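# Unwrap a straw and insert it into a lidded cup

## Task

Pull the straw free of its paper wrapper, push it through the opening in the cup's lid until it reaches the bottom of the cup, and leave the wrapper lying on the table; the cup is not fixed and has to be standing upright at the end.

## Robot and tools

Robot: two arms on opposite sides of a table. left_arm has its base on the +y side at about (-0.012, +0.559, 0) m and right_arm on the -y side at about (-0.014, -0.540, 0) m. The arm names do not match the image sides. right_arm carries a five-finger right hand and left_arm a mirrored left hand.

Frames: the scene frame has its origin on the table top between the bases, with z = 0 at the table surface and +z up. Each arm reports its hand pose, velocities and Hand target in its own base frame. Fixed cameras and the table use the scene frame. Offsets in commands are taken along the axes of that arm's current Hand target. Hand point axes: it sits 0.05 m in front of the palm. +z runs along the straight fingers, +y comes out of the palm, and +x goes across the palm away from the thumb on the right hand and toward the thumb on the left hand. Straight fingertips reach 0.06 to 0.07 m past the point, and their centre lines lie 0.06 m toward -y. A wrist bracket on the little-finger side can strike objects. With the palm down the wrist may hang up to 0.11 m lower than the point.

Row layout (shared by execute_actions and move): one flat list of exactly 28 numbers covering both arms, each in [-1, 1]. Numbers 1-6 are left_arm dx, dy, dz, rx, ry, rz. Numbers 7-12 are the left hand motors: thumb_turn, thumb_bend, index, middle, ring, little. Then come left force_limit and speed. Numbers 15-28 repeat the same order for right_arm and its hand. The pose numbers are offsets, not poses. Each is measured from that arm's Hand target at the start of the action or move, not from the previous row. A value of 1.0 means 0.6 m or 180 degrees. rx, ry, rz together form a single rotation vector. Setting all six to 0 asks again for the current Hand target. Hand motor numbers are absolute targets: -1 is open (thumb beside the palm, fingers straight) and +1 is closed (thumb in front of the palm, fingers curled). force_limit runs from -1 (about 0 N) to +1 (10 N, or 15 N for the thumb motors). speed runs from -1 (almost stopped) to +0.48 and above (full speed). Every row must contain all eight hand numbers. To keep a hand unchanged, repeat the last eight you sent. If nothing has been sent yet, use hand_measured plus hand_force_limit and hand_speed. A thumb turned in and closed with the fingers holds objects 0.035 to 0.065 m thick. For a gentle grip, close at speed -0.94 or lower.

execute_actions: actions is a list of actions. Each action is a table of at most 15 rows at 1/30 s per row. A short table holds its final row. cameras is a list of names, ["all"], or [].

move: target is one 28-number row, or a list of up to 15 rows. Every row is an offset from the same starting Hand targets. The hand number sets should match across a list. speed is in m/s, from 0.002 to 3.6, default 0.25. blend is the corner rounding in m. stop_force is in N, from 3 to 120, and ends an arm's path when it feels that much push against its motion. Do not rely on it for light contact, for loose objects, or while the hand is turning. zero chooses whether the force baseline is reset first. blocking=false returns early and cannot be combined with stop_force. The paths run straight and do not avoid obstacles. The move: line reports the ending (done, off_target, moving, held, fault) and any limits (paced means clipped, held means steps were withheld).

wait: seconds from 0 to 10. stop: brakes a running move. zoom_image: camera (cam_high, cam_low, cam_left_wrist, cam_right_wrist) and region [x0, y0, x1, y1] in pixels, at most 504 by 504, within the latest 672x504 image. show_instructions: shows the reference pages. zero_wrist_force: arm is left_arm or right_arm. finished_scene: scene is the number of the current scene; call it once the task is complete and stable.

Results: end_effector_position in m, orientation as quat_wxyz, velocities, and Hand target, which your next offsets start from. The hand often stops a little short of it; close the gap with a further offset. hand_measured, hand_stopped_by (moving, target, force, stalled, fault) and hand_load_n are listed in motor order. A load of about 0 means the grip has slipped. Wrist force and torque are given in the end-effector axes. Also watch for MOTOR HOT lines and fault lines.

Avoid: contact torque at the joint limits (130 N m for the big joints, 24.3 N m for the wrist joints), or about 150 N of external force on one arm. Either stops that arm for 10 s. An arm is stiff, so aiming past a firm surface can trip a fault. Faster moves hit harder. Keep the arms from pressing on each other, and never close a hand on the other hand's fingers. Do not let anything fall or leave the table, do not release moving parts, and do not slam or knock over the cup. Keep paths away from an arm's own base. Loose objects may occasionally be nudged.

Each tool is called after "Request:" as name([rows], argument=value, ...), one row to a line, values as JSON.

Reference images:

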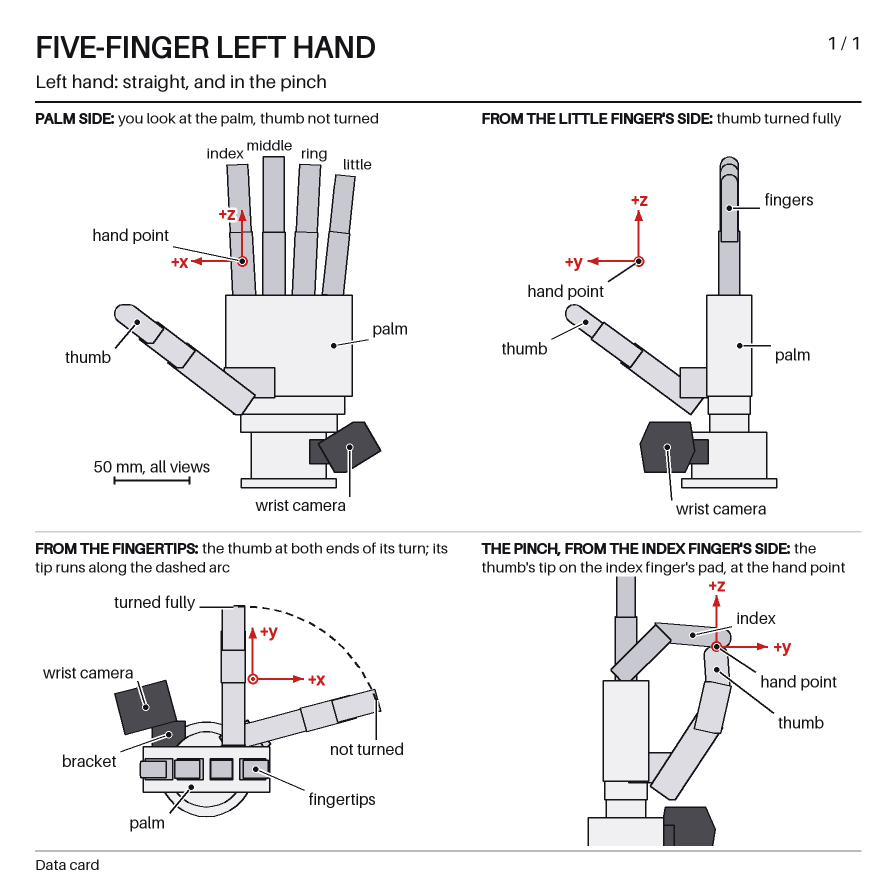

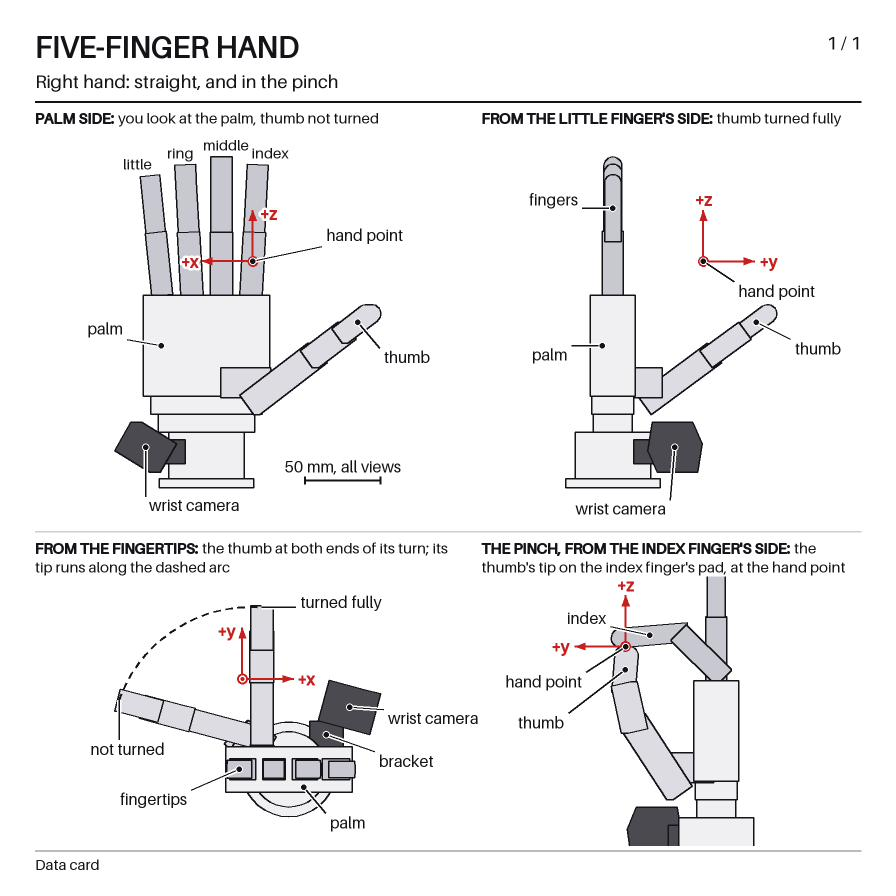

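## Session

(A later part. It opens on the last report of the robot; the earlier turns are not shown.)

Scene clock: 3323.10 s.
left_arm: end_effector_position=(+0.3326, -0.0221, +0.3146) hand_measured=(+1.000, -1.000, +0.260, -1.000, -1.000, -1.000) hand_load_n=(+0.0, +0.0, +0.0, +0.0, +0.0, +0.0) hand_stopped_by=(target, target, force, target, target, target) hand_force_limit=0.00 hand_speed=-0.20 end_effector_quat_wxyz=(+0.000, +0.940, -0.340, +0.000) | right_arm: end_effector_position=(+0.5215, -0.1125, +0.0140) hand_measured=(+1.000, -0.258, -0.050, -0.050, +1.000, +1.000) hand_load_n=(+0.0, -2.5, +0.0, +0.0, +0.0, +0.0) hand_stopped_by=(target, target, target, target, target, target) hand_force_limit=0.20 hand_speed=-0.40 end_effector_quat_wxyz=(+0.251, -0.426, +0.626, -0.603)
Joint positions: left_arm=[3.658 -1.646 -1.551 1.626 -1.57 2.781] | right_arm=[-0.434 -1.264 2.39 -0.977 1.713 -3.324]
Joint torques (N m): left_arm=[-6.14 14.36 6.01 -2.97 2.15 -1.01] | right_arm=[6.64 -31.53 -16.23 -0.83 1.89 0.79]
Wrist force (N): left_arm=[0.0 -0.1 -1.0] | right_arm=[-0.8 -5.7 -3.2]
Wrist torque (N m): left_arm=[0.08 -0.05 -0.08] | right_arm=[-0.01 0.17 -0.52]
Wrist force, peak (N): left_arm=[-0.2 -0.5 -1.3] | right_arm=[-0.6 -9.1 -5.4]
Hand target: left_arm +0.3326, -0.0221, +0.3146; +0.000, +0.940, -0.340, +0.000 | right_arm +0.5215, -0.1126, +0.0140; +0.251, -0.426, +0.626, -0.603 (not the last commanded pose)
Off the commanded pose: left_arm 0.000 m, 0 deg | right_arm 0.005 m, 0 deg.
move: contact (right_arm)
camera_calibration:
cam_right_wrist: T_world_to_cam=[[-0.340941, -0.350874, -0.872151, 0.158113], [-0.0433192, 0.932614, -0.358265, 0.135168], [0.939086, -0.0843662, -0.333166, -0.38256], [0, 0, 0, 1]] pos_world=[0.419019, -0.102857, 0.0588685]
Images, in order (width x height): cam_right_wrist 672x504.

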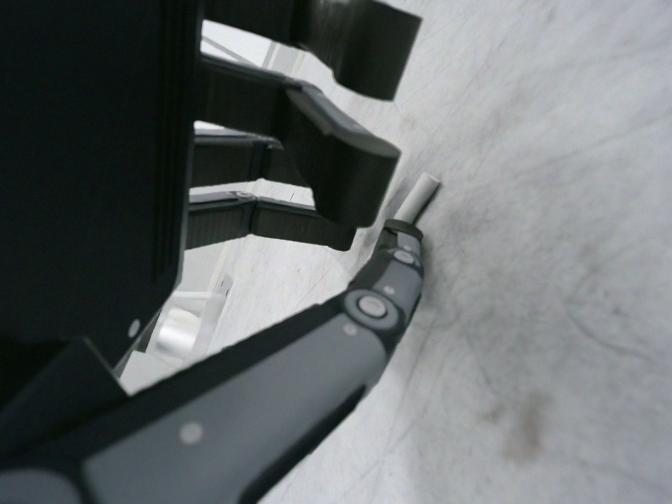

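Request:
move(target=[0,0,0,0,0,0, 1,-1,1,-1,-1,-1,0,-0.2, 0.0005,-0.0033,-0.0022,0,-0.01,0, 1,-0.2,-0.05,-0.05,1,1,0.2,-0.4], speed=0.05)

Request:
move(target=[0,0,0,0,0,0, 1,-1,1,-1,-1,-1,0,-0.2, 0,0.0125,0,0,0,0, 1,-0.2,-0.05,-0.05,1,1,0.2,-0.4], speed=0.012, stop_force=4)

Request:
move(target=[0,0,0,0,0,0, 1,-1,1,-1,-1,-1,0,-0.2, 0,0,0,0,0,0, 1,-0.2,0.6,0.6,1,1,0.2,-0.88], cameras=["cam_right_wrist"])

Request:
zoom_image(camera="cam_right_wrist", region=[320, 120, 480, 280])

Scene clock: 3348.13 s.
left_arm: end_effector_position=(+0.3326, -0.0221, +0.3146) hand_measured=(+1.000, -1.000, +0.260, -1.000, -1.000, -1.000) hand_load_n=(+0.0, +0.0, +0.0, +0.0, +0.0, +0.0) hand_stopped_by=(target, target, force, target, target, target) hand_force_limit=0.00 hand_speed=-0.20 end_effector_quat_wxyz=(+0.000, +0.940, -0.340, +0.000) | right_arm: end_effector_position=(+0.5206, -0.1119, +0.0161) hand_measured=(+1.000, -0.200, -0.050, -0.050, +1.000, +1.000) hand_load_n=(+0.0, +0.0, +0.0, +0.0, +0.0, +0.0) hand_stopped_by=(target, target, target, target, target, target) hand_force_limit=0.20 hand_speed=-0.40 end_effector_quat_wxyz=(+0.261, -0.436, +0.622, -0.596)
Joint positions: left_arm=[3.658 -1.646 -1.551 1.626 -1.57 2.781] | right_arm=[-0.461 -1.281 2.398 -0.963 1.656 -3.327]
Joint torques (N m): left_arm=[-5.25 15.07 6.19 -2.87 2.06 -1.15] | right_arm=[6.69 -12.5 -13.89 -2.66 1.83 -0.79]
Wrist force (N): left_arm=[-0.2 -0.2 -1.0] | right_arm=[-0.7 -1.8 -1.1]
Wrist torque (N m): left_arm=[0.08 -0.01 -0.09] | right_arm=[0.14 0.14 -0.46]
Wrist force, peak (N): left_arm=[0.0 -0.3 -1.3] | right_arm=[-0.9 -5.7 -3.5]
Hand target: left_arm +0.3326, -0.0221, +0.3146; +0.000, +0.940, -0.340, +0.000 | right_arm +0.5207, -0.1119, +0.0161; +0.261, -0.436, +0.622, -0.596
Off the commanded pose: left_arm 0.000 m, 0 deg | right_arm 0.000 m, 0 deg.
move: done

Scene clock: 3349.57 s.
left_arm: end_effector_position=(+0.3326, -0.0221, +0.3146) hand_measured=(+1.000, -1.000, +0.260, -1.000, -1.000, -1.000) hand_load_n=(+0.0, +0.0, +0.0, +0.0, +0.0, +0.0) hand_stopped_by=(target, target, force, target, target, target) hand_force_limit=0.00 hand_speed=-0.20 end_effector_quat_wxyz=(+0.000, +0.940, -0.340, +0.000) | right_arm: end_effector_position=(+0.5196, -0.1124, +0.0112) hand_measured=(+1.000, -0.198, -0.050, -0.050, +1.000, +1.000) hand_load_n=(+0.0, -2.5, +0.0, -0.5, +0.0, +0.0) hand_stopped_by=(target, target, target, target, target, target) hand_force_limit=0.20 hand_speed=-0.40 end_effector_quat_wxyz=(+0.261, -0.436, +0.622, -0.596)
Joint positions: left_arm=[3.658 -1.646 -1.551 1.626 -1.57 2.781] | right_arm=[-0.464 -1.267 2.403 -0.982 1.652 -3.328]
Joint torques (N m): left_arm=[-6.1 16.34 5.09 -2.93 1.92 -1.11] | right_arm=[6.34 -33 -16.11 -0.46 2.05 0.95]
Wrist force (N): left_arm=[0.0 -0.2 -1.1] | right_arm=[-0.9 -5.0 -3.1]
Wrist torque (N m): left_arm=[0.07 -0.05 -0.07] | right_arm=[0.08 0.18 -0.51]
Wrist force, peak (N): left_arm=[0.0 -0.1 -1.4] | right_arm=[-0.7 -8.7 -5.1]
Hand target: left_arm +0.3326, -0.0221, +0.3146; +0.000, +0.940, -0.340, +0.000 | right_arm +0.5196, -0.1124, +0.0112; +0.261, -0.436, +0.622, -0.596 (not the last commanded pose)
Off the commanded pose: left_arm 0.000 m, 0 deg | right_arm 0.002 m, 0 deg.
move: contact (right_arm)

Scene clock: 3350.67 s.
left_arm: end_effector_position=(+0.3326, -0.0221, +0.3146) hand_measured=(+1.000, -1.000, +0.260, -1.000, -1.000, -1.000) hand_load_n=(+0.0, +0.0, +0.0, +0.0, +0.0, +0.0) hand_stopped_by=(target, target, force, target, target, target) hand_force_limit=0.00 hand_speed=-0.20 end_effector_quat_wxyz=(+0.000, +0.940, -0.340, +0.000) | right_arm: end_effector_position=(+0.5196, -0.1124, +0.0113) hand_measured=(+1.000, -0.200, +0.226, +0.092, +1.000, +1.000) hand_load_n=(-0.5, +0.0, +7.0, +4.5, +0.0, +0.0) hand_stopped_by=(target, target, force, force, target, target) hand_force_limit=0.20 hand_speed=-0.88 end_effector_quat_wxyz=(+0.261, -0.436, +0.622, -0.596)
Joint positions: left_arm=[3.658 -1.646 -1.551 1.626 -1.57 2.781] | right_arm=[-0.464 -1.267 2.403 -0.982 1.652 -3.328]
Joint torques (N m): left_arm=[-7.79 14.51 6.27 -2.75 2.01 -0.78] | right_arm=[4.74 -19.93 -2.7 0.43 1.97 0.9]
Wrist force (N): left_arm=[-0.1 -0.2 -1.1] | right_arm=[0.6 -16.0 1.5]
Wrist torque (N m): left_arm=[0.09 -0.04 -0.08] | right_arm=[-0.06 0.16 -0.61]
Wrist force, peak (N): left_arm=[-0.2 -0.3 -1.3] | right_arm=[0.6 -16.3 1.9]
Hand target: left_arm +0.3326, -0.0221, +0.3146; +0.000, +0.940, -0.340, +0.000 | right_arm +0.5196, -0.1124, +0.0112; +0.261, -0.436, +0.622, -0.596
Off the commanded pose: left_arm 0.000 m, 0 deg | right_arm 0.000 m, 0 deg.
move: done
camera_calibration:
cam_right_wrist: T_world_to_cam=[[-0.332438, -0.354878, -0.873812, 0.150363], [-0.0727055, 0.933392, -0.351415, 0.149308], [0.940319, -0.0532927, -0.336096, -0.378753], [0, 0, 0, 1]] pos_world=[0.416991, -0.106187, 0.0565608]
Images, in order (width x height): cam_right_wrist 672x504.

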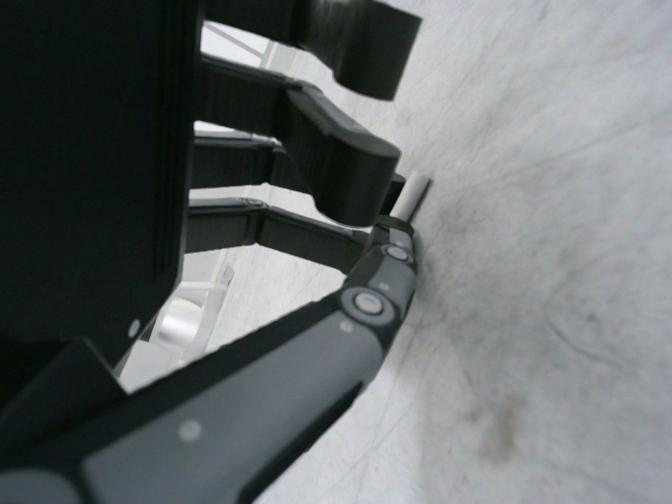

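Scaled by 3.150.

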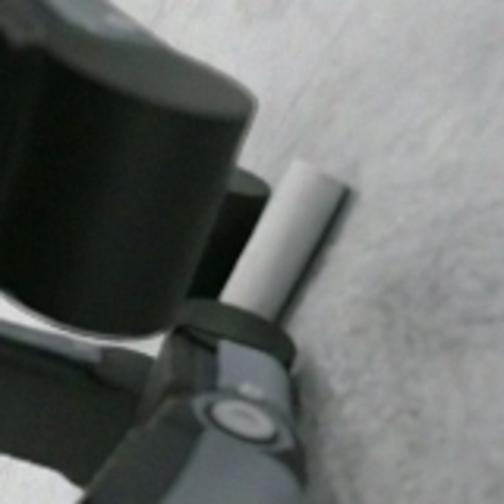

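Request:
move(target=[0,0,0,0,0,0, 1,-1,1,-1,-1,-1,0,-0.2, 0.0003,-0.0013,-0.0002,0,0,0, 1,-0.2,0.6,0.6,1,1,0.2,-0.88], speed=0.01)

Request:
move(target=[0,0,0,0,0,0, 1,-1,1,-1,-1,-1,0,-0.2, 0,0,0,0,0,0, 1,-0.2,0.64,0.64,1,1,0.3,-0.88], cameras=["cam_right_wrist"])

Request:
zoom_image(camera="cam_right_wrist", region=[320, 120, 480, 280])

Scene clock: 3358.03 s.
left_arm: end_effector_position=(+0.3326, -0.0221, +0.3146) hand_measured=(+1.000, -1.000, +0.260, -1.000, -1.000, -1.000) hand_load_n=(+0.0, +0.0, +0.5, +0.0, +0.0, +0.0) hand_stopped_by=(target, target, force, target, target, target) hand_force_limit=0.00 hand_speed=-0.20 end_effector_quat_wxyz=(+0.000, +0.940, -0.340, +0.000) | right_arm: end_effector_position=(+0.5195, -0.1124, +0.0120) hand_measured=(+1.000, -0.200, +0.226, +0.092, +1.000, +1.000) hand_load_n=(-0.5, +2.0, +3.5, +1.0, +0.0, +0.0) hand_stopped_by=(target, target, force, force, target, target) hand_force_limit=0.20 hand_speed=-0.88 end_effector_quat_wxyz=(+0.261, -0.436, +0.622, -0.596)
Joint positions: left_arm=[3.658 -1.646 -1.551 1.626 -1.57 2.781] | right_arm=[-0.464 -1.27 2.403 -0.979 1.652 -3.328]
Joint torques (N m): left_arm=[-5.26 14.04 5.75 -2.82 2.16 -1.07] | right_arm=[-6.19 -30.65 -15.65 0.92 -1.3 0.35]
Wrist force (N): left_arm=[-0.2 -0.1 -1.2] | right_arm=[-0.5 -3.9 -0.8]
Wrist torque (N m): left_arm=[0.11 -0.03 -0.09] | right_arm=[0.10 0.17 -0.50]
Wrist force, peak (N): left_arm=[-0.1 -0.1 -1.4] | right_arm=[0.6 -17.6 1.9]
Hand target: left_arm +0.3326, -0.0221, +0.3146; +0.000, +0.940, -0.340, +0.000 | right_arm +0.5196, -0.1124, +0.0120; +0.261, -0.436, +0.622, -0.596
Off the commanded pose: left_arm 0.000 m, 0 deg | right_arm 0.000 m, 0 deg.
move: done

Scene clock: 3358.53 s.
left_arm: end_effector_position=(+0.3326, -0.0221, +0.3146) hand_measured=(+1.000, -1.000, +0.260, -1.000, -1.000, -1.000) hand_load_n=(+0.0, +0.0, +0.0, +0.0, +0.0, +0.0) hand_stopped_by=(target, target, force, target, target, target) hand_force_limit=0.00 hand_speed=-0.20 end_effector_quat_wxyz=(+0.000, +0.940, -0.340, +0.000) | right_arm: end_effector_position=(+0.5196, -0.1124, +0.0121) hand_measured=(+1.000, -0.200, +0.236, +0.168, +1.000, +1.000) hand_load_n=(+0.0, +3.0, +5.5, +6.0, +0.0, +0.0) hand_stopped_by=(target, target, force, force, target, target) hand_force_limit=0.30 hand_speed=-0.88 end_effector_quat_wxyz=(+0.261, -0.436, +0.622, -0.596)
Joint positions: left_arm=[3.658 -1.646 -1.551 1.626 -1.57 2.781] | right_arm=[-0.464 -1.27 2.403 -0.979 1.652 -3.328]
Joint torques (N m): left_arm=[-4.56 14.33 5.83 -2.75 1.9 -0.98] | right_arm=[-4.14 -28.41 -11.53 -2.3 -1.18 -0.08]
Wrist force (N): left_arm=[-0.5 -0.2 -0.8] | right_arm=[0.7 -9.1 -0.7]
Wrist torque (N m): left_arm=[0.06 0.03 -0.10] | right_arm=[0.03 0.13 -0.60]
Wrist force, peak (N): left_arm=[0.2 -0.2 -1.4] | right_arm=[0.9 -9.8 -0.2]
Hand target: left_arm +0.3326, -0.0221, +0.3146; +0.000, +0.940, -0.340, +0.000 | right_arm +0.5196, -0.1124, +0.0120; +0.261, -0.436, +0.622, -0.596
Off the commanded pose: left_arm 0.000 m, 0 deg | right_arm 0.000 m, 0 deg.
move: done
camera_calibration:
cam_right_wrist: T_world_to_cam=[[-0.332557, -0.35479, -0.873802, 0.151121], [-0.0727169, 0.933426, -0.351324, 0.149592], [0.940275, -0.0532953, -0.336217, -0.37846], [0, 0, 0, 1]] pos_world=[0.416991, -0.106187, 0.0573602]
Images, in order (width x height): cam_right_wrist 672x504.

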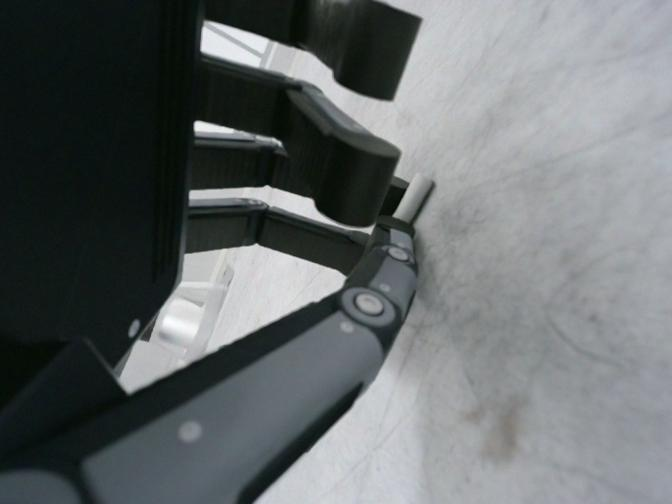

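Scaled by 3.150.

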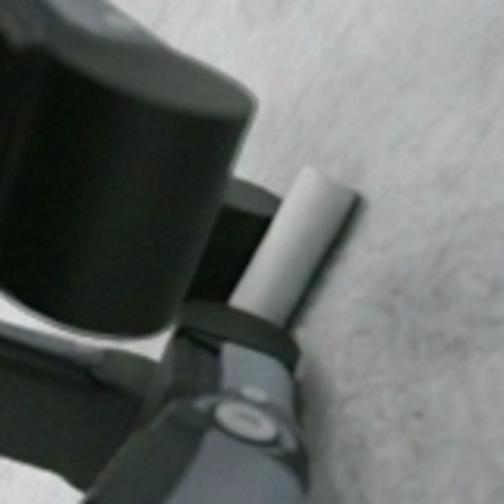

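Request:
move(target=[0,0,0,0,0,0, 1,-1,1,-1,-1,-1,0,-0.2, 0.0002,-0.0009,-0.0001,0,0,0, 1,-0.2,0.64,0.64,1,1,0.3,-0.88], speed=0.01)

Request:
move(target=[0,0,0,0,0,0, 1,-1,1,-1,-1,-1,0,-0.2, 0,0,0,0,0,0, 1,-0.2,0.67,0.67,1,1,0.3,-0.88])

Request:
move(target=[0,0,0,0,0,0, 1,-1,1,-1,-1,-1,0,-0.2, 0.0002,-0.0009,-0.0001,0,0,0, 1,-0.2,0.67,0.67,1,1,0.3,-0.88], speed=0.01)

Request:
move(target=[0,0,0,0,0,0, 1,-1,1,-1,-1,-1,0,-0.2, 0,0,0,0,0,0, 1,-0.2,0.7,0.7,1,1,0.4,-0.88], cameras=["cam_right_wrist"])

Request:
zoom_image(camera="cam_right_wrist", region=[320, 120, 480, 280])

Scene clock: 3371.30 s.
left_arm: end_effector_position=(+0.3326, -0.0221, +0.3146) hand_measured=(+1.000, -1.000, +0.260, -1.000, -1.000, -1.000) hand_load_n=(+0.0, +0.0, +0.0, +0.0, +0.0, +0.0) hand_stopped_by=(target, target, force, target, target, target) hand_force_limit=0.00 hand_speed=-0.20 end_effector_quat_wxyz=(+0.000, +0.940, -0.340, +0.000) | right_arm: end_effector_position=(+0.5196, -0.1124, +0.0126) hand_measured=(+1.000, -0.200, +0.236, +0.168, +1.000, +1.000) hand_load_n=(-1.0, +3.0, +3.5, +3.0, +0.0, +0.0) hand_stopped_by=(target, target, force, force, target, target) hand_force_limit=0.30 hand_speed=-0.88 end_effector_quat_wxyz=(+0.261, -0.436, +0.622, -0.596)
Joint positions: left_arm=[3.658 -1.646 -1.551 1.626 -1.57 2.781] | right_arm=[-0.464 -1.272 2.403 -0.977 1.652 -3.328]
Joint torques (N m): left_arm=[-4.36 15.73 6.55 -3.21 1.97 -0.9] | right_arm=[-7.02 -30.86 -16.16 1.14 -1.35 -1.56]
Wrist force (N): left_arm=[-0.1 -0.2 -1.0] | right_arm=[-0.3 -3.7 -1.7]
Wrist torque (N m): left_arm=[0.07 -0.02 -0.08] | right_arm=[0.10 0.14 -0.51]
Wrist force, peak (N): left_arm=[-0.2 -0.3 -1.3] | right_arm=[0.5 -9.2 -0.7]
Hand target: left_arm +0.3326, -0.0221, +0.3146; +0.000, +0.940, -0.340, +0.000 | right_arm +0.5196, -0.1124, +0.0126; +0.261, -0.436, +0.622, -0.596
Off the commanded pose: left_arm 0.000 m, 0 deg | right_arm 0.000 m, 0 deg.
move: done

Scene clock: 3371.80 s.
left_arm: end_effector_position=(+0.3326, -0.0221, +0.3146) hand_measured=(+1.000, -1.000, +0.260, -1.000, -1.000, -1.000) hand_load_n=(+0.0, +0.0, +0.0, +0.0, +0.0, +0.0) hand_stopped_by=(target, target, force, target, target, target) hand_force_limit=0.00 hand_speed=-0.20 end_effector_quat_wxyz=(+0.000, +0.940, -0.340, +0.000) | right_arm: end_effector_position=(+0.5196, -0.1124, +0.0126) hand_measured=(+1.000, -0.202, +0.254, +0.188, +1.000, +1.000) hand_load_n=(-1.5, +4.5, +8.5, +8.0, +0.0, +0.0) hand_stopped_by=(target, target, force, force, target, target) hand_force_limit=0.30 hand_speed=-0.88 end_effector_quat_wxyz=(+0.261, -0.436, +0.622, -0.596)
Joint positions: left_arm=[3.658 -1.646 -1.551 1.626 -1.57 2.781] | right_arm=[-0.464 -1.272 2.403 -0.977 1.652 -3.328]
Joint torques (N m): left_arm=[-4.8 15.52 6.21 -2.97 2.05 -0.85] | right_arm=[-5.25 -25.13 -8.95 -1.31 -1.29 -1.45]
Wrist force (N): left_arm=[0.0 -0.3 -1.0] | right_arm=[2.4 -10.7 -2.6]
Wrist torque (N m): left_arm=[0.07 -0.04 -0.07] | right_arm=[-0.10 0.17 -0.64]
Wrist force, peak (N): left_arm=[-0.3 -0.2 -1.3] | right_arm=[2.9 -11.6 -2.1]
Hand target: left_arm +0.3326, -0.0221, +0.3146; +0.000, +0.940, -0.340, +0.000 | right_arm +0.5196, -0.1124, +0.0126; +0.261, -0.436, +0.622, -0.596
Off the commanded pose: left_arm 0.000 m, 0 deg | right_arm 0.000 m, 0 deg.
move: done

Scene clock: 3372.50 s.
left_arm: end_effector_position=(+0.3326, -0.0221, +0.3146) hand_measured=(+1.000, -1.000, +0.260, -1.000, -1.000, -1.000) hand_load_n=(+0.0, +0.0, +0.5, +0.0, +0.0, +0.0) hand_stopped_by=(target, target, force, target, target, target) hand_force_limit=0.00 hand_speed=-0.20 end_effector_quat_wxyz=(+0.000, +0.940, -0.340, +0.000) | right_arm: end_effector_position=(+0.5196, -0.1124, +0.0132) hand_measured=(+1.000, -0.202, +0.254, +0.188, +1.000, +1.000) hand_load_n=(-2.0, +4.5, +6.5, +5.5, +0.0, +0.0) hand_stopped_by=(target, target, force, force, target, target) hand_force_limit=0.30 hand_speed=-0.88 end_effector_quat_wxyz=(+0.261, -0.436, +0.622, -0.596)
Joint positions: left_arm=[3.658 -1.646 -1.551 1.626 -1.57 2.781] | right_arm=[-0.464 -1.273 2.402 -0.975 1.652 -3.328]
Joint torques (N m): left_arm=[-5.43 14.96 5.22 -2.64 2.18 -0.98] | right_arm=[-6.56 -29.47 -17.58 1.52 -1.57 -1.5]
Wrist force (N): left_arm=[-0.2 0.1 -1.1] | right_arm=[0.4 -5.6 -3.0]
Wrist torque (N m): left_arm=[0.12 -0.01 -0.10] | right_arm=[0.05 0.14 -0.53]
Wrist force, peak (N): left_arm=[-0.1 -0.2 -1.2] | right_arm=[2.5 -10.6 -2.5]
Hand target: left_arm +0.3326, -0.0221, +0.3146; +0.000, +0.940, -0.340, +0.000 | right_arm +0.5196, -0.1124, +0.0132; +0.261, -0.436, +0.622, -0.596
Off the commanded pose: left_arm 0.000 m, 0 deg | right_arm 0.000 m, 0 deg.
move: done

Scene clock: 3373.00 s.
left_arm: end_effector_position=(+0.3326, -0.0221, +0.3146) hand_measured=(+1.000, -1.000, +0.260, -1.000, -1.000, -1.000) hand_load_n=(+0.0, +0.0, +0.5, +0.0, +0.0, +0.0) hand_stopped_by=(target, target, force, target, target, target) hand_force_limit=0.00 hand_speed=-0.20 end_effector_quat_wxyz=(+0.000, +0.940, -0.340, +0.000) | right_arm: end_effector_position=(+0.5196, -0.1124, +0.0132) hand_measured=(+1.000, -0.202, +0.264, +0.196, +1.000, +1.000) hand_load_n=(-2.5, +3.5, +8.0, +7.5, +0.5, +0.0) hand_stopped_by=(target, target, force, force, target, target) hand_force_limit=0.40 hand_speed=-0.88 end_effector_quat_wxyz=(+0.261, -0.436, +0.622, -0.596)
Joint positions: left_arm=[3.658 -1.646 -1.551 1.626 -1.57 2.781] | right_arm=[-0.464 -1.273 2.402 -0.975 1.652 -3.328]
Joint torques (N m): left_arm=[-7.27 14.67 5.81 -3.04 2.05 -0.92] | right_arm=[-3.45 -24.89 -10.66 -0.83 -1.49 -1.55]
Wrist force (N): left_arm=[-0.3 0.0 -1.2] | right_arm=[1.9 -9.2 -3.8]
Wrist torque (N m): left_arm=[0.10 -0.01 -0.10] | right_arm=[-0.07 0.16 -0.60]
Wrist force, peak (N): left_arm=[0.0 -0.5 -1.3] | right_arm=[2.7 -9.7 -3.7]
Hand target: left_arm +0.3326, -0.0221, +0.3146; +0.000, +0.940, -0.340, +0.000 | right_arm +0.5196, -0.1124, +0.0132; +0.261, -0.436, +0.622, -0.596
Off the commanded pose: left_arm 0.000 m, 0 deg | right_arm 0.000 m, 0 deg.
move: done
camera_calibration:
cam_right_wrist: T_world_to_cam=[[-0.332557, -0.35479, -0.873802, 0.152082], [-0.0727169, 0.933426, -0.351324, 0.149978], [0.940275, -0.0532953, -0.336217, -0.37809], [0, 0, 0, 1]] pos_world=[0.416991, -0.106187, 0.0584602]
Images, in order (width x height): cam_right_wrist 672x504.

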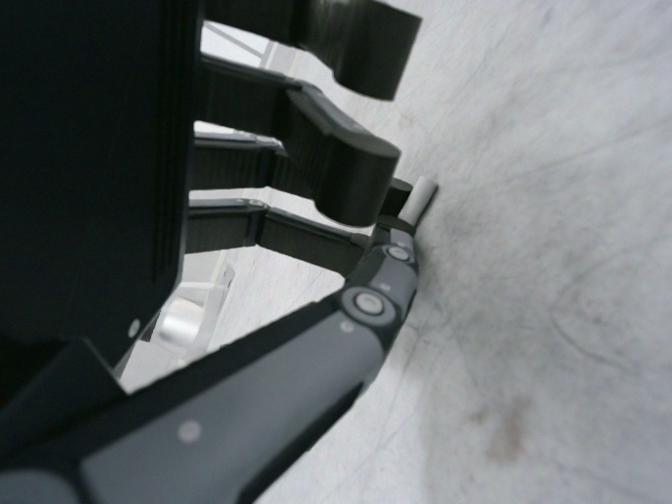

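Scaled by 3.150.

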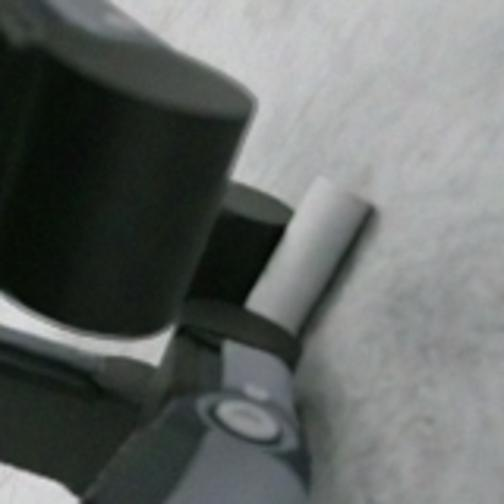

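Request:
move(target=[0,0,0,0,0,0, 1,-1,1,-1,-1,-1,0,-0.2, 0.0033,-0.0161,-0.0024,0,0,0, 1,-0.2,0.7,0.7,1,1,0.4,-0.88], speed=0.01, cameras=["cam_right_wrist","cam_low"])

Request:
zoom_image(camera="cam_right_wrist", region=[320, 120, 480, 280])

Scene clock: 3380.03 s.
left_arm: end_effector_position=(+0.3326, -0.0221, +0.3146) hand_measured=(+1.000, -1.000, +0.260, -1.000, -1.000, -1.000) hand_load_n=(+0.0, +0.0, +0.0, +0.0, +0.0, +0.0) hand_stopped_by=(target, target, force, target, target, target) hand_force_limit=0.00 hand_speed=-0.20 end_effector_quat_wxyz=(+0.000, +0.940, -0.340, +0.000) | right_arm: end_effector_position=(+0.5197, -0.1125, +0.0232) hand_measured=(+1.000, -0.200, +0.264, +0.198, +1.000, +1.000) hand_load_n=(+0.0, +0.0, +0.0, +0.0, +0.0, +0.0) hand_stopped_by=(target, target, force, force, target, target) hand_force_limit=0.40 hand_speed=-0.88 end_effector_quat_wxyz=(+0.261, -0.436, +0.622, -0.596)
Joint positions: left_arm=[3.658 -1.646 -1.551 1.626 -1.57 2.781] | right_arm=[-0.464 -1.305 2.397 -0.939 1.652 -3.328]
Joint torques (N m): left_arm=[-5.51 14.83 6.16 -2.83 2.1 -0.9] | right_arm=[-6.74 -12.51 -15.01 -2.28 -1.56 -1.66]
Wrist force (N): left_arm=[-0.2 0.0 -1.1] | right_arm=[-0.6 -1.9 -1.2]
Wrist torque (N m): left_arm=[0.11 -0.01 -0.10] | right_arm=[0.12 0.13 -0.46]
Wrist force, peak (N): left_arm=[-0.1 -0.2 -1.4] | right_arm=[2.2 -9.9 -4.1]
Hand target: left_arm +0.3326, -0.0221, +0.3146; +0.000, +0.940, -0.340, +0.000 | right_arm +0.5197, -0.1125, +0.0231; +0.261, -0.436, +0.622, -0.596
Off the commanded pose: left_arm 0.000 m, 0 deg | right_arm 0.000 m, 0 deg.
move: done
camera_calibration:
cam_right_wrist: T_world_to_cam=[[-0.332557, -0.35479, -0.873802, 0.160818], [-0.0727169, 0.933426, -0.351324, 0.153592], [0.940275, -0.0532953, -0.336217, -0.374828], [0, 0, 0, 1]] pos_world=[0.417091, -0.106287, 0.0684602]
Images, in order (width x height): cam_low 672x504, cam_right_wrist 672x504.

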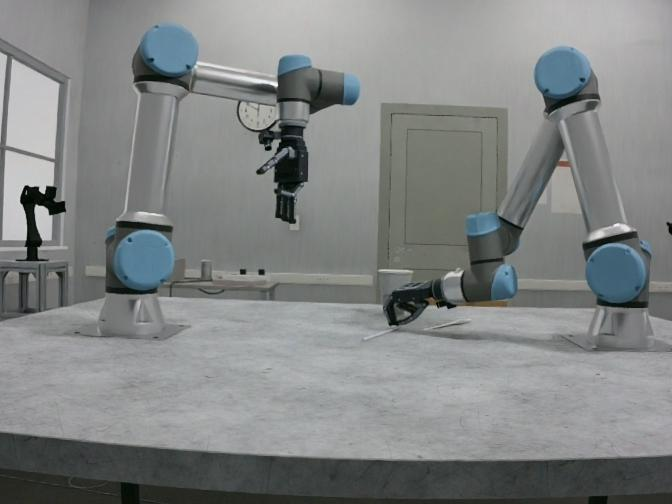

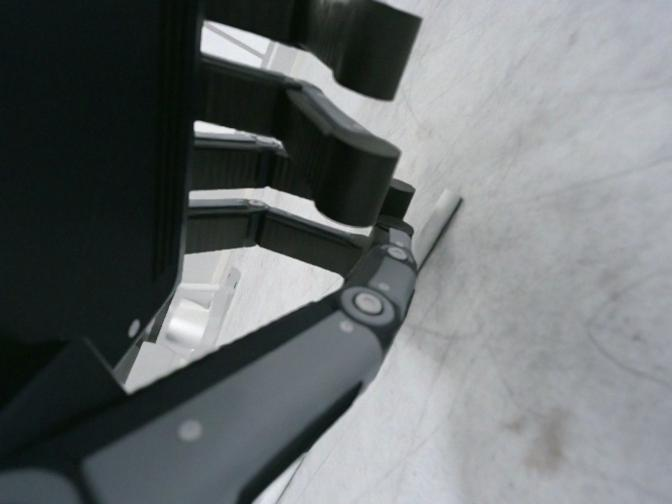

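Scaled by 3.150.

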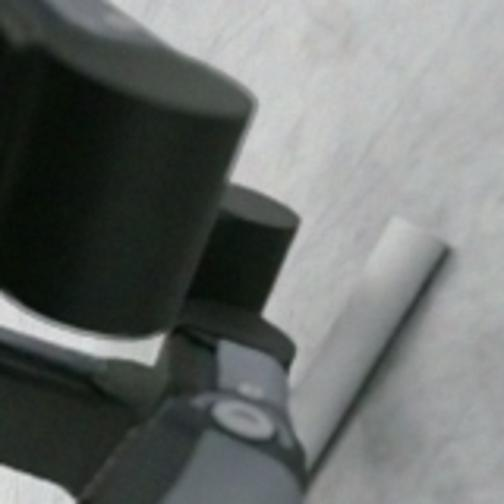

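Request:
move(target=[-0.1,-0.15,-0.15,0,0,0, 1,-1,1,-1,-1,-1,0,-0.2, 0.0333,-0.1613,-0.1244,0,0,0, 0.45,0,-0.05,-0.3,1,1,0.4,-0.2], speed=0.2, cameras=["cam_high","cam_low","cam_right_wrist"])

Request:
zoom_image(camera="cam_high", region=[260, 160, 400, 260])

Request:
zoom_image(camera="cam_right_wrist", region=[280, 140, 600, 380])

Scene clock: 3439.33 s.
left_arm: end_effector_position=(+0.3439, +0.0854, +0.4044) hand_measured=(+1.000, -1.000, +0.260, -1.000, -1.000, -1.000) hand_load_n=(+0.0, +0.0, +0.0, +0.0, +0.0, +0.0) hand_stopped_by=(target, target, force, target, target, target) hand_force_limit=0.00 hand_speed=-0.20 end_effector_quat_wxyz=(+0.000, +0.940, -0.340, +0.000) | right_arm: end_effector_position=(+0.4694, -0.0825, +0.1322) hand_measured=(+0.450, +0.000, -0.050, -0.300, +1.000, +1.000) hand_load_n=(+0.0, +0.0, +0.0, +0.0, +0.0, +0.0) hand_stopped_by=(target, target, target, target, target, target) hand_force_limit=0.40 hand_speed=-0.20 end_effector_quat_wxyz=(+0.261, -0.436, +0.622, -0.596)
Joint positions: left_arm=[3.891 -1.761 -1.188 1.379 -1.57 3.014] | right_arm=[-0.445 -1.728 2.416 -0.534 1.671 -3.325]
Joint torques (N m): left_arm=[3.26 23.33 24.83 -2.79 1.25 0.14] | right_arm=[-8.04 -20.17 -9.38 -0.13 -1.57 1.46]
Wrist force (N): left_arm=[-0.1 -0.5 -1.5] | right_arm=[-0.6 -2.0 -1.2]
Wrist torque (N m): left_arm=[0.03 0.00 0.04] | right_arm=[0.13 0.14 -0.57]
Wrist force, peak (N): left_arm=[-1.0 -1.6 -2.3] | right_arm=[-0.3 -3.1 -2.1]
Hand target: left_arm +0.3439, +0.0855, +0.4045; +0.000, +0.940, -0.340, +0.000 | right_arm +0.4693, -0.0824, +0.1322; +0.261, -0.436, +0.622, -0.596
Off the commanded pose: left_arm 0.000 m, 0 deg | right_arm 0.000 m, 0 deg.
move: done
camera_calibration:
cam_right_wrist: T_world_to_cam=[[-0.332438, -0.354878, -0.873812, 0.24993], [-0.0727055, 0.933392, -0.351415, 0.160235], [0.940319, -0.0532927, -0.336096, -0.289322], [0, 0, 0, 1]] pos_world=[0.366791, -0.0762866, 0.177461]
Images, in order (width x height): cam_high 672x504, cam_low 672x504, cam_right_wrist 672x504.

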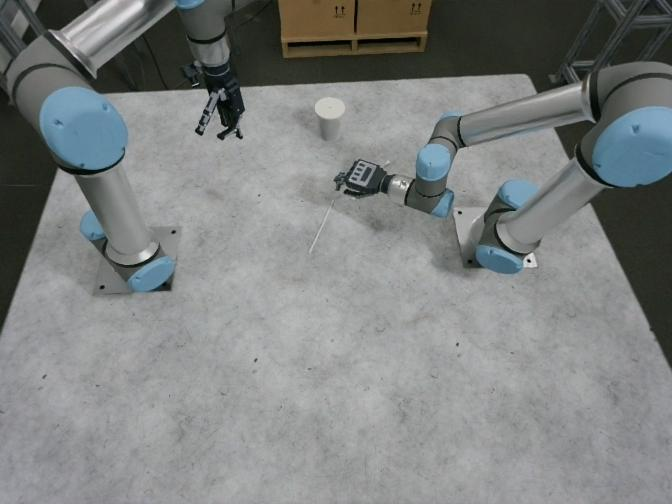

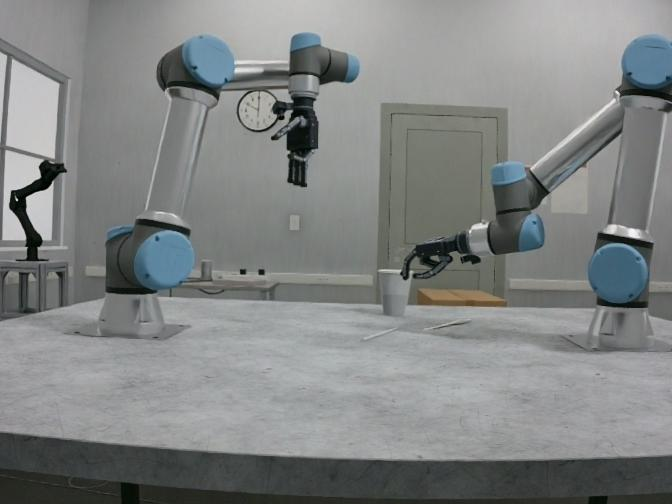

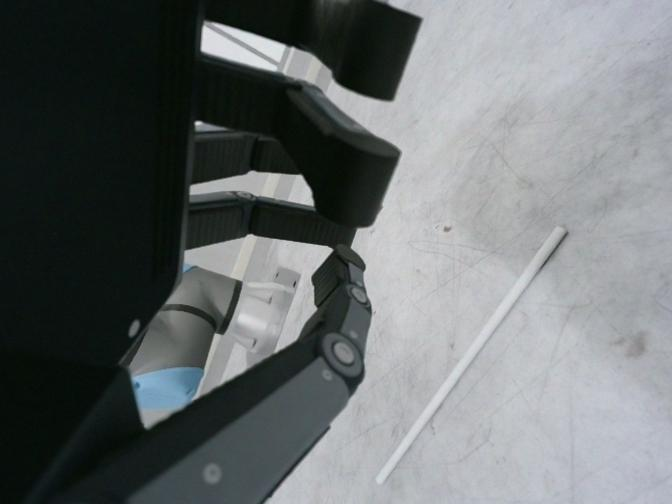

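Scaled by 3.600.

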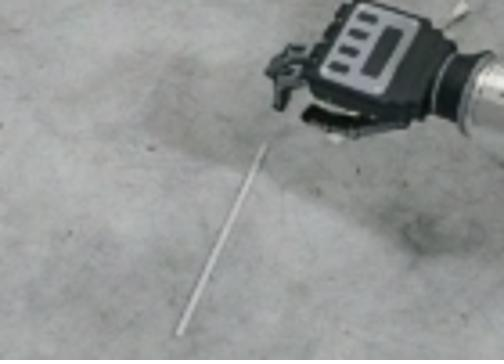

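Scaled by 1.575.

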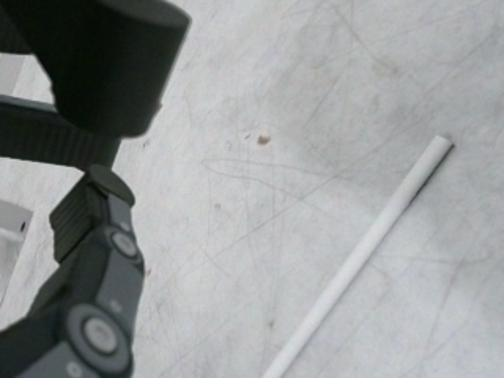

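Request:
move(target=[0,0,0,0,0,0, 1,-1,1,-1,-1,-1,0,-0.2, 0.0078,0.1342,0.1212,0.0109,-0.0611,0.0536, 0.5,-0.12,-0.05,-1,1,1,0.2,-0.2], speed=0.15, cameras=["cam_right_wrist"])

Request:
zoom_image(camera="cam_right_wrist", region=[300, 120, 540, 360])

Scene clock: 3602.90 s.
left_arm: end_effector_position=(+0.3439, +0.0855, +0.4045) hand_measured=(+1.000, -1.000, +0.260, -1.000, -1.000, -1.000) hand_load_n=(+0.0, +0.0, +0.0, +0.0, +0.0, +0.0) hand_stopped_by=(target, target, force, target, target, target) hand_force_limit=0.00 hand_speed=-0.20 end_effector_quat_wxyz=(+0.000, +0.940, -0.340, +0.000) | right_arm: end_effector_position=(+0.5099, -0.1311, +0.0441) hand_measured=(+0.500, -0.120, -0.050, -1.000, +1.000, +1.000) hand_load_n=(+0.0, +0.0, +0.0, +0.0, +0.5, +0.0) hand_stopped_by=(target, target, target, target, target, target) hand_force_limit=0.20 hand_speed=-0.20 end_effector_quat_wxyz=(+0.376, -0.433, +0.618, -0.538)
Joint positions: left_arm=[3.891 -1.762 -1.188 1.378 -1.57 3.014] | right_arm=[-0.763 -1.387 2.454 -0.916 1.163 -3.203]
Joint torques (N m): left_arm=[6.86 19.9 27.88 -3.74 -2.38 1.9] | right_arm=[-5.87 -10.25 -4.1 -0.59 -1.32 -1.59]
Wrist force (N): left_arm=[-0.2 -0.5 -1.8] | right_arm=[-0.8 -2.2 -1.4]
Wrist torque (N m): left_arm=[0.06 0.01 0.03] | right_arm=[0.10 0.14 -0.44]
Wrist force, peak (N): left_arm=[-0.2 -0.5 -1.8] | right_arm=[-0.9 -3.0 -1.8]
Hand target: left_arm +0.3439, +0.0855, +0.4045; +0.000, +0.940, -0.340, +0.000 | right_arm +0.5099, -0.1311, +0.0440; +0.376, -0.433, +0.618, -0.538
Off the commanded pose: left_arm 0.000 m, 0 deg | right_arm 0.000 m, 0 deg.
move: done
camera_calibration:
cam_right_wrist: T_world_to_cam=[[-0.192226, -0.243026, -0.950783, 0.115639], [-0.203769, 0.957619, -0.203576, 0.241106], [0.959962, 0.154608, -0.233601, -0.346919], [0, 0, 0, 1]] pos_world=[0.404388, -0.149148, 0.0779908]
Images, in order (width x height): cam_right_wrist 672x504.

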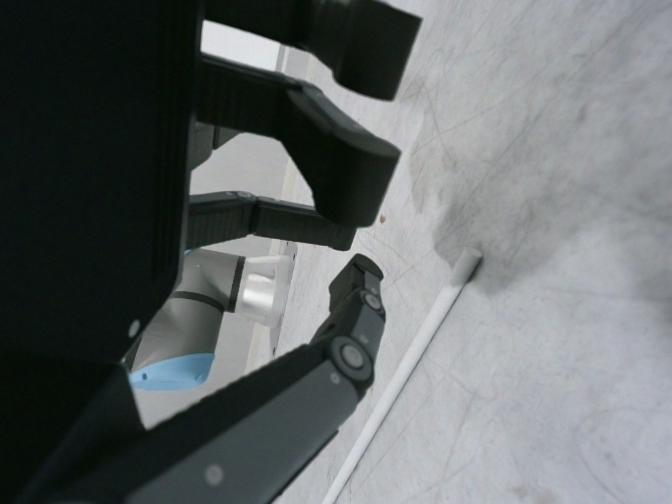

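Scaled by 2.100.

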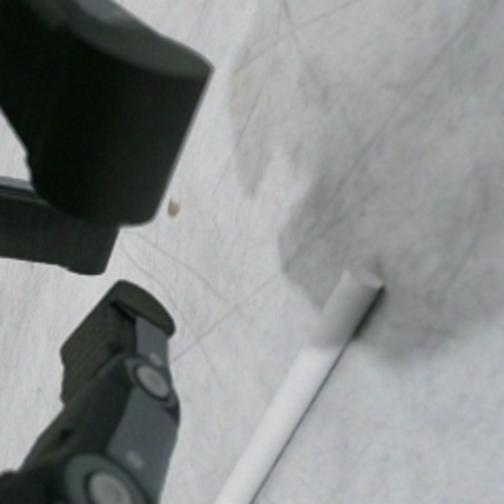

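Request:
move(target=[0,0,0,0,0,0, 1,-1,1,-1,-1,-1,0,-0.2, 0,0.0437,-0.0033,0,0,0, 0.5,-0.12,-0.05,-1,1,1,0.2,-0.2], speed=0.1)

Request:
move(target=[0,0,0,0,0,0, 1,-1,1,-1,-1,-1,0,-0.2, 0,0.0217,0,0,0,0, 0.5,-0.12,-0.05,-1,1,1,0.2,-0.2], speed=0.01, stop_force=4, cameras=["cam_right_wrist","cam_low"])

Request:
zoom_image(camera="cam_right_wrist", region=[280, 120, 480, 320])

Request:
zoom_image(camera="cam_low", region=[340, 270, 460, 350])

Scene clock: 3621.50 s.
left_arm: end_effector_position=(+0.3439, +0.0855, +0.4045) hand_measured=(+1.000, -1.000, +0.260, -1.000, -1.000, -1.000) hand_load_n=(+0.0, +0.0, +0.0, +0.0, +0.0, +0.0) hand_stopped_by=(target, target, force, target, target, target) hand_force_limit=0.00 hand_speed=-0.20 end_effector_quat_wxyz=(+0.000, +0.940, -0.340, +0.000) | right_arm: end_effector_position=(+0.5046, -0.1292, +0.0182) hand_measured=(+0.500, -0.120, -0.050, -1.000, +1.000, +1.000) hand_load_n=(+0.0, +0.0, +0.0, +0.0, +0.0, +0.0) hand_stopped_by=(target, target, target, target, target, target) hand_force_limit=0.20 hand_speed=-0.20 end_effector_quat_wxyz=(+0.376, -0.433, +0.618, -0.538)
Joint positions: left_arm=[3.891 -1.762 -1.188 1.378 -1.57 3.014] | right_arm=[-0.772 -1.309 2.485 -1.024 1.153 -3.205]
Joint torques (N m): left_arm=[5.51 21.19 25.4 -3.39 -2.31 1.77] | right_arm=[5.21 -26.19 -15.74 1.09 1.45 1.21]
Wrist force (N): left_arm=[-0.2 -0.5 -1.4] | right_arm=[-0.7 -2.0 -1.2]
Wrist torque (N m): left_arm=[0.03 0.01 0.03] | right_arm=[0.12 0.12 -0.43]
Wrist force, peak (N): left_arm=[-0.2 -0.3 -1.8] | right_arm=[-0.8 -2.8 -1.3]
Hand target: left_arm +0.3439, +0.0855, +0.4045; +0.000, +0.940, -0.340, +0.000 | right_arm +0.5046, -0.1292, +0.0183; +0.376, -0.433, +0.618, -0.538
Off the commanded pose: left_arm 0.000 m, 0 deg | right_arm 0.000 m, 0 deg.
move: done

Scene clock: 3623.33 s.
left_arm: end_effector_position=(+0.3439, +0.0855, +0.4045) hand_measured=(+1.000, -1.000, +0.260, -1.000, -1.000, -1.000) hand_load_n=(+0.0, -0.5, +0.0, +0.0, +0.0, +0.0) hand_stopped_by=(target, target, force, target, target, target) hand_force_limit=0.00 hand_speed=-0.20 end_effector_quat_wxyz=(+0.000, +0.940, -0.340, +0.000) | right_arm: end_effector_position=(+0.5036, -0.1288, +0.0104) hand_measured=(+0.500, -0.118, -0.050, -1.000, +1.000, +1.000) hand_load_n=(+1.0, -3.0, -0.5, +0.0, +0.0, +0.0) hand_stopped_by=(target, target, target, target, target, target) hand_force_limit=0.20 hand_speed=-0.20 end_effector_quat_wxyz=(+0.376, -0.433, +0.618, -0.538)
Joint positions: left_arm=[3.891 -1.762 -1.188 1.378 -1.57 3.014] | right_arm=[-0.774 -1.283 2.492 -1.057 1.151 -3.205]
Joint torques (N m): left_arm=[5.75 21.26 25.44 -3.07 -2.13 1.55] | right_arm=[5.32 -30.32 -13.83 0.91 1.56 -0.97]
Wrist force (N): left_arm=[-0.3 -0.5 -1.7] | right_arm=[-1.0 -5.9 -2.6]
Wrist torque (N m): left_arm=[0.05 0.02 0.03] | right_arm=[-0.01 0.11 -0.43]
Wrist force, peak (N): left_arm=[-0.2 -0.5 -1.8] | right_arm=[-1.0 -9.1 -4.8]
Hand target: left_arm +0.3439, +0.0855, +0.4045; +0.000, +0.940, -0.340, +0.000 | right_arm +0.5036, -0.1288, +0.0104; +0.376, -0.433, +0.618, -0.538 (not the last commanded pose)
Off the commanded pose: left_arm 0.000 m, 0 deg | right_arm 0.005 m, 0 deg.
move: contact (right_arm)
camera_calibration:
cam_right_wrist: T_world_to_cam=[[-0.192276, -0.243095, -0.950755, 0.0830492], [-0.204004, 0.957568, -0.203581, 0.230864], [0.959902, 0.154814, -0.23371, -0.349017], [0, 0, 0, 1]] pos_world=[0.398088, -0.146847, 0.0443901]
Images, in order (width x height): cam_low 672x504, cam_right_wrist 672x504.

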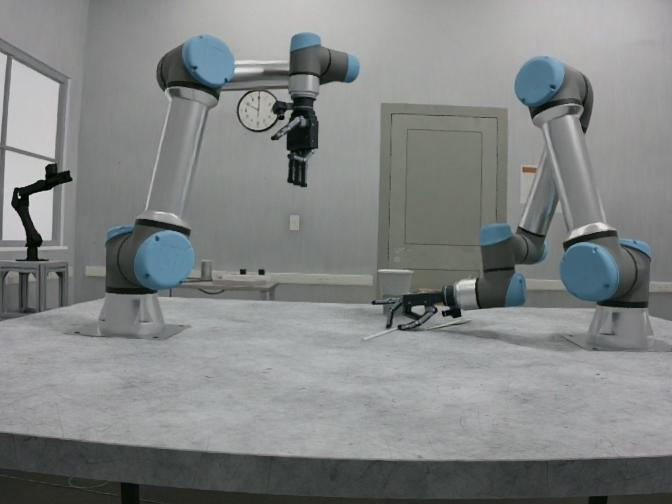

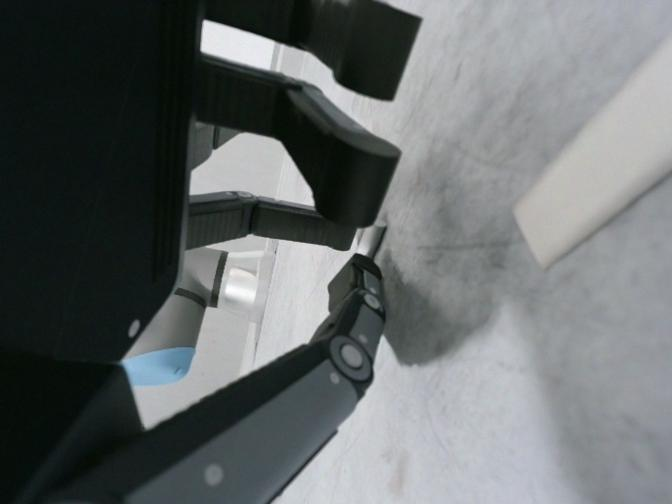

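Scaled by 2.520.

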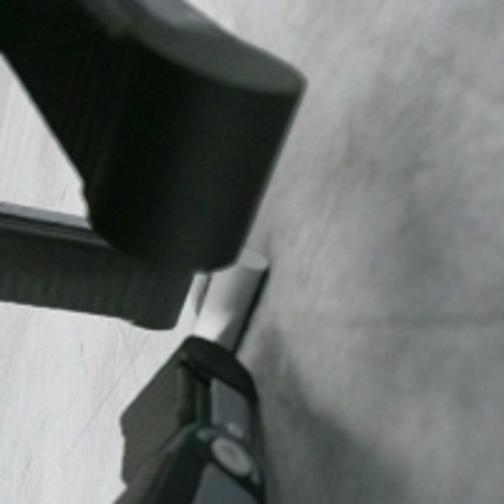

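Scaled by 4.200.

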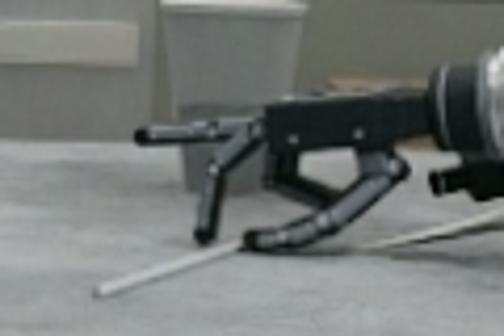

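Request:
move(target=[0,0,0,0,0,0, 1,-1,1,-1,-1,-1,0,-0.2, 0,0,0,0,0,0, 0.5,-0.12,0.5,-1,1,1,0.0,-0.9], cameras=["cam_right_wrist","cam_low"])

Request:
zoom_image(camera="cam_right_wrist", region=[280, 120, 480, 320])

Request:
zoom_image(camera="cam_low", region=[360, 300, 440, 350])

Scene clock: 3630.23 s.
left_arm: end_effector_position=(+0.3439, +0.0855, +0.4045) hand_measured=(+1.000, -1.000, +0.260, -1.000, -1.000, -1.000) hand_load_n=(+0.0, +0.0, +0.0, +0.0, +0.0, +0.5) hand_stopped_by=(target, target, force, target, target, target) hand_force_limit=0.00 hand_speed=-0.20 end_effector_quat_wxyz=(+0.000, +0.940, -0.340, +0.000) | right_arm: end_effector_position=(+0.5036, -0.1288, +0.0105) hand_measured=(+0.500, -0.120, +0.172, -1.000, +1.000, +1.000) hand_load_n=(+0.5, -2.0, +5.5, +0.0, +0.0, +0.0) hand_stopped_by=(target, target, force, target, target, target) hand_force_limit=0.00 hand_speed=-0.90 end_effector_quat_wxyz=(+0.376, -0.433, +0.618, -0.538)
Joint positions: left_arm=[3.891 -1.762 -1.188 1.378 -1.57 3.014] | right_arm=[-0.774 -1.283 2.492 -1.057 1.151 -3.205]
Joint torques (N m): left_arm=[6.96 22.58 24.21 -2.73 -2.15 1.64] | right_arm=[5.8 -25.06 -10.74 -1.56 1.51 0.66]
Wrist force (N): left_arm=[-0.2 -0.6 -1.3] | right_arm=[-1.7 -10.3 -1.4]
Wrist torque (N m): left_arm=[0.01 0.03 0.04] | right_arm=[-0.07 0.14 -0.47]
Wrist force, peak (N): left_arm=[-0.1 -0.4 -1.8] | right_arm=[-1.6 -10.4 -1.3]
Hand target: left_arm +0.3439, +0.0855, +0.4045; +0.000, +0.940, -0.340, +0.000 | right_arm +0.5036, -0.1288, +0.0104; +0.376, -0.433, +0.618, -0.538
Off the commanded pose: left_arm 0.000 m, 0 deg | right_arm 0.000 m, 0 deg.
move: done
camera_calibration:
cam_right_wrist: T_world_to_cam=[[-0.192167, -0.243077, -0.950781, 0.0830101], [-0.203965, 0.957575, -0.20359, 0.23085], [0.959932, 0.154802, -0.233593, -0.349035], [0, 0, 0, 1]] pos_world=[0.398087, -0.146847, 0.0443908]
Images, in order (width x height): cam_low 672x504, cam_right_wrist 672x504.

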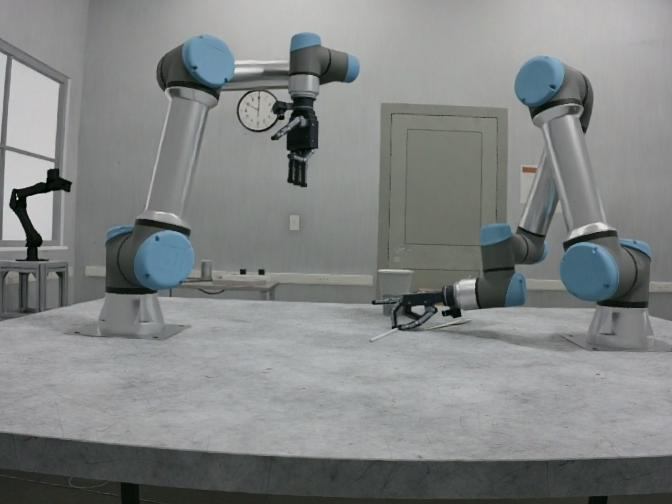

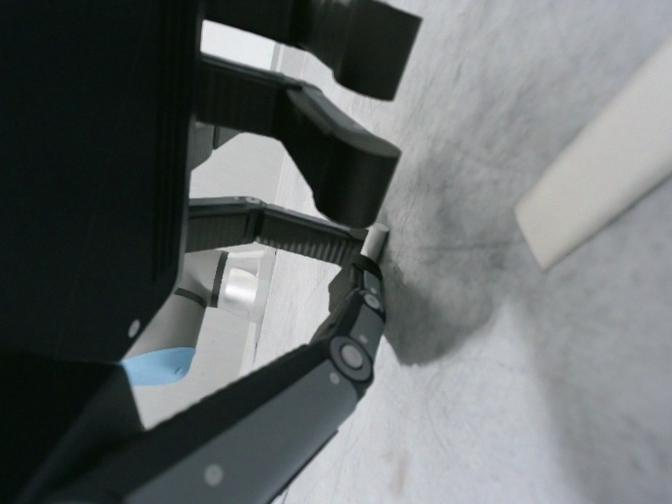

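Scaled by 2.520.

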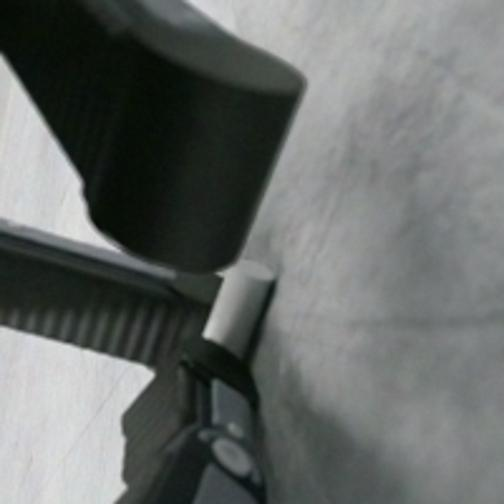

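Scaled by 6.300.

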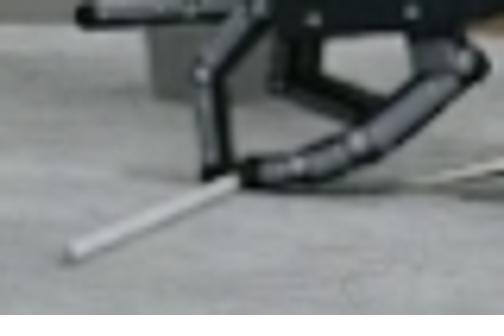

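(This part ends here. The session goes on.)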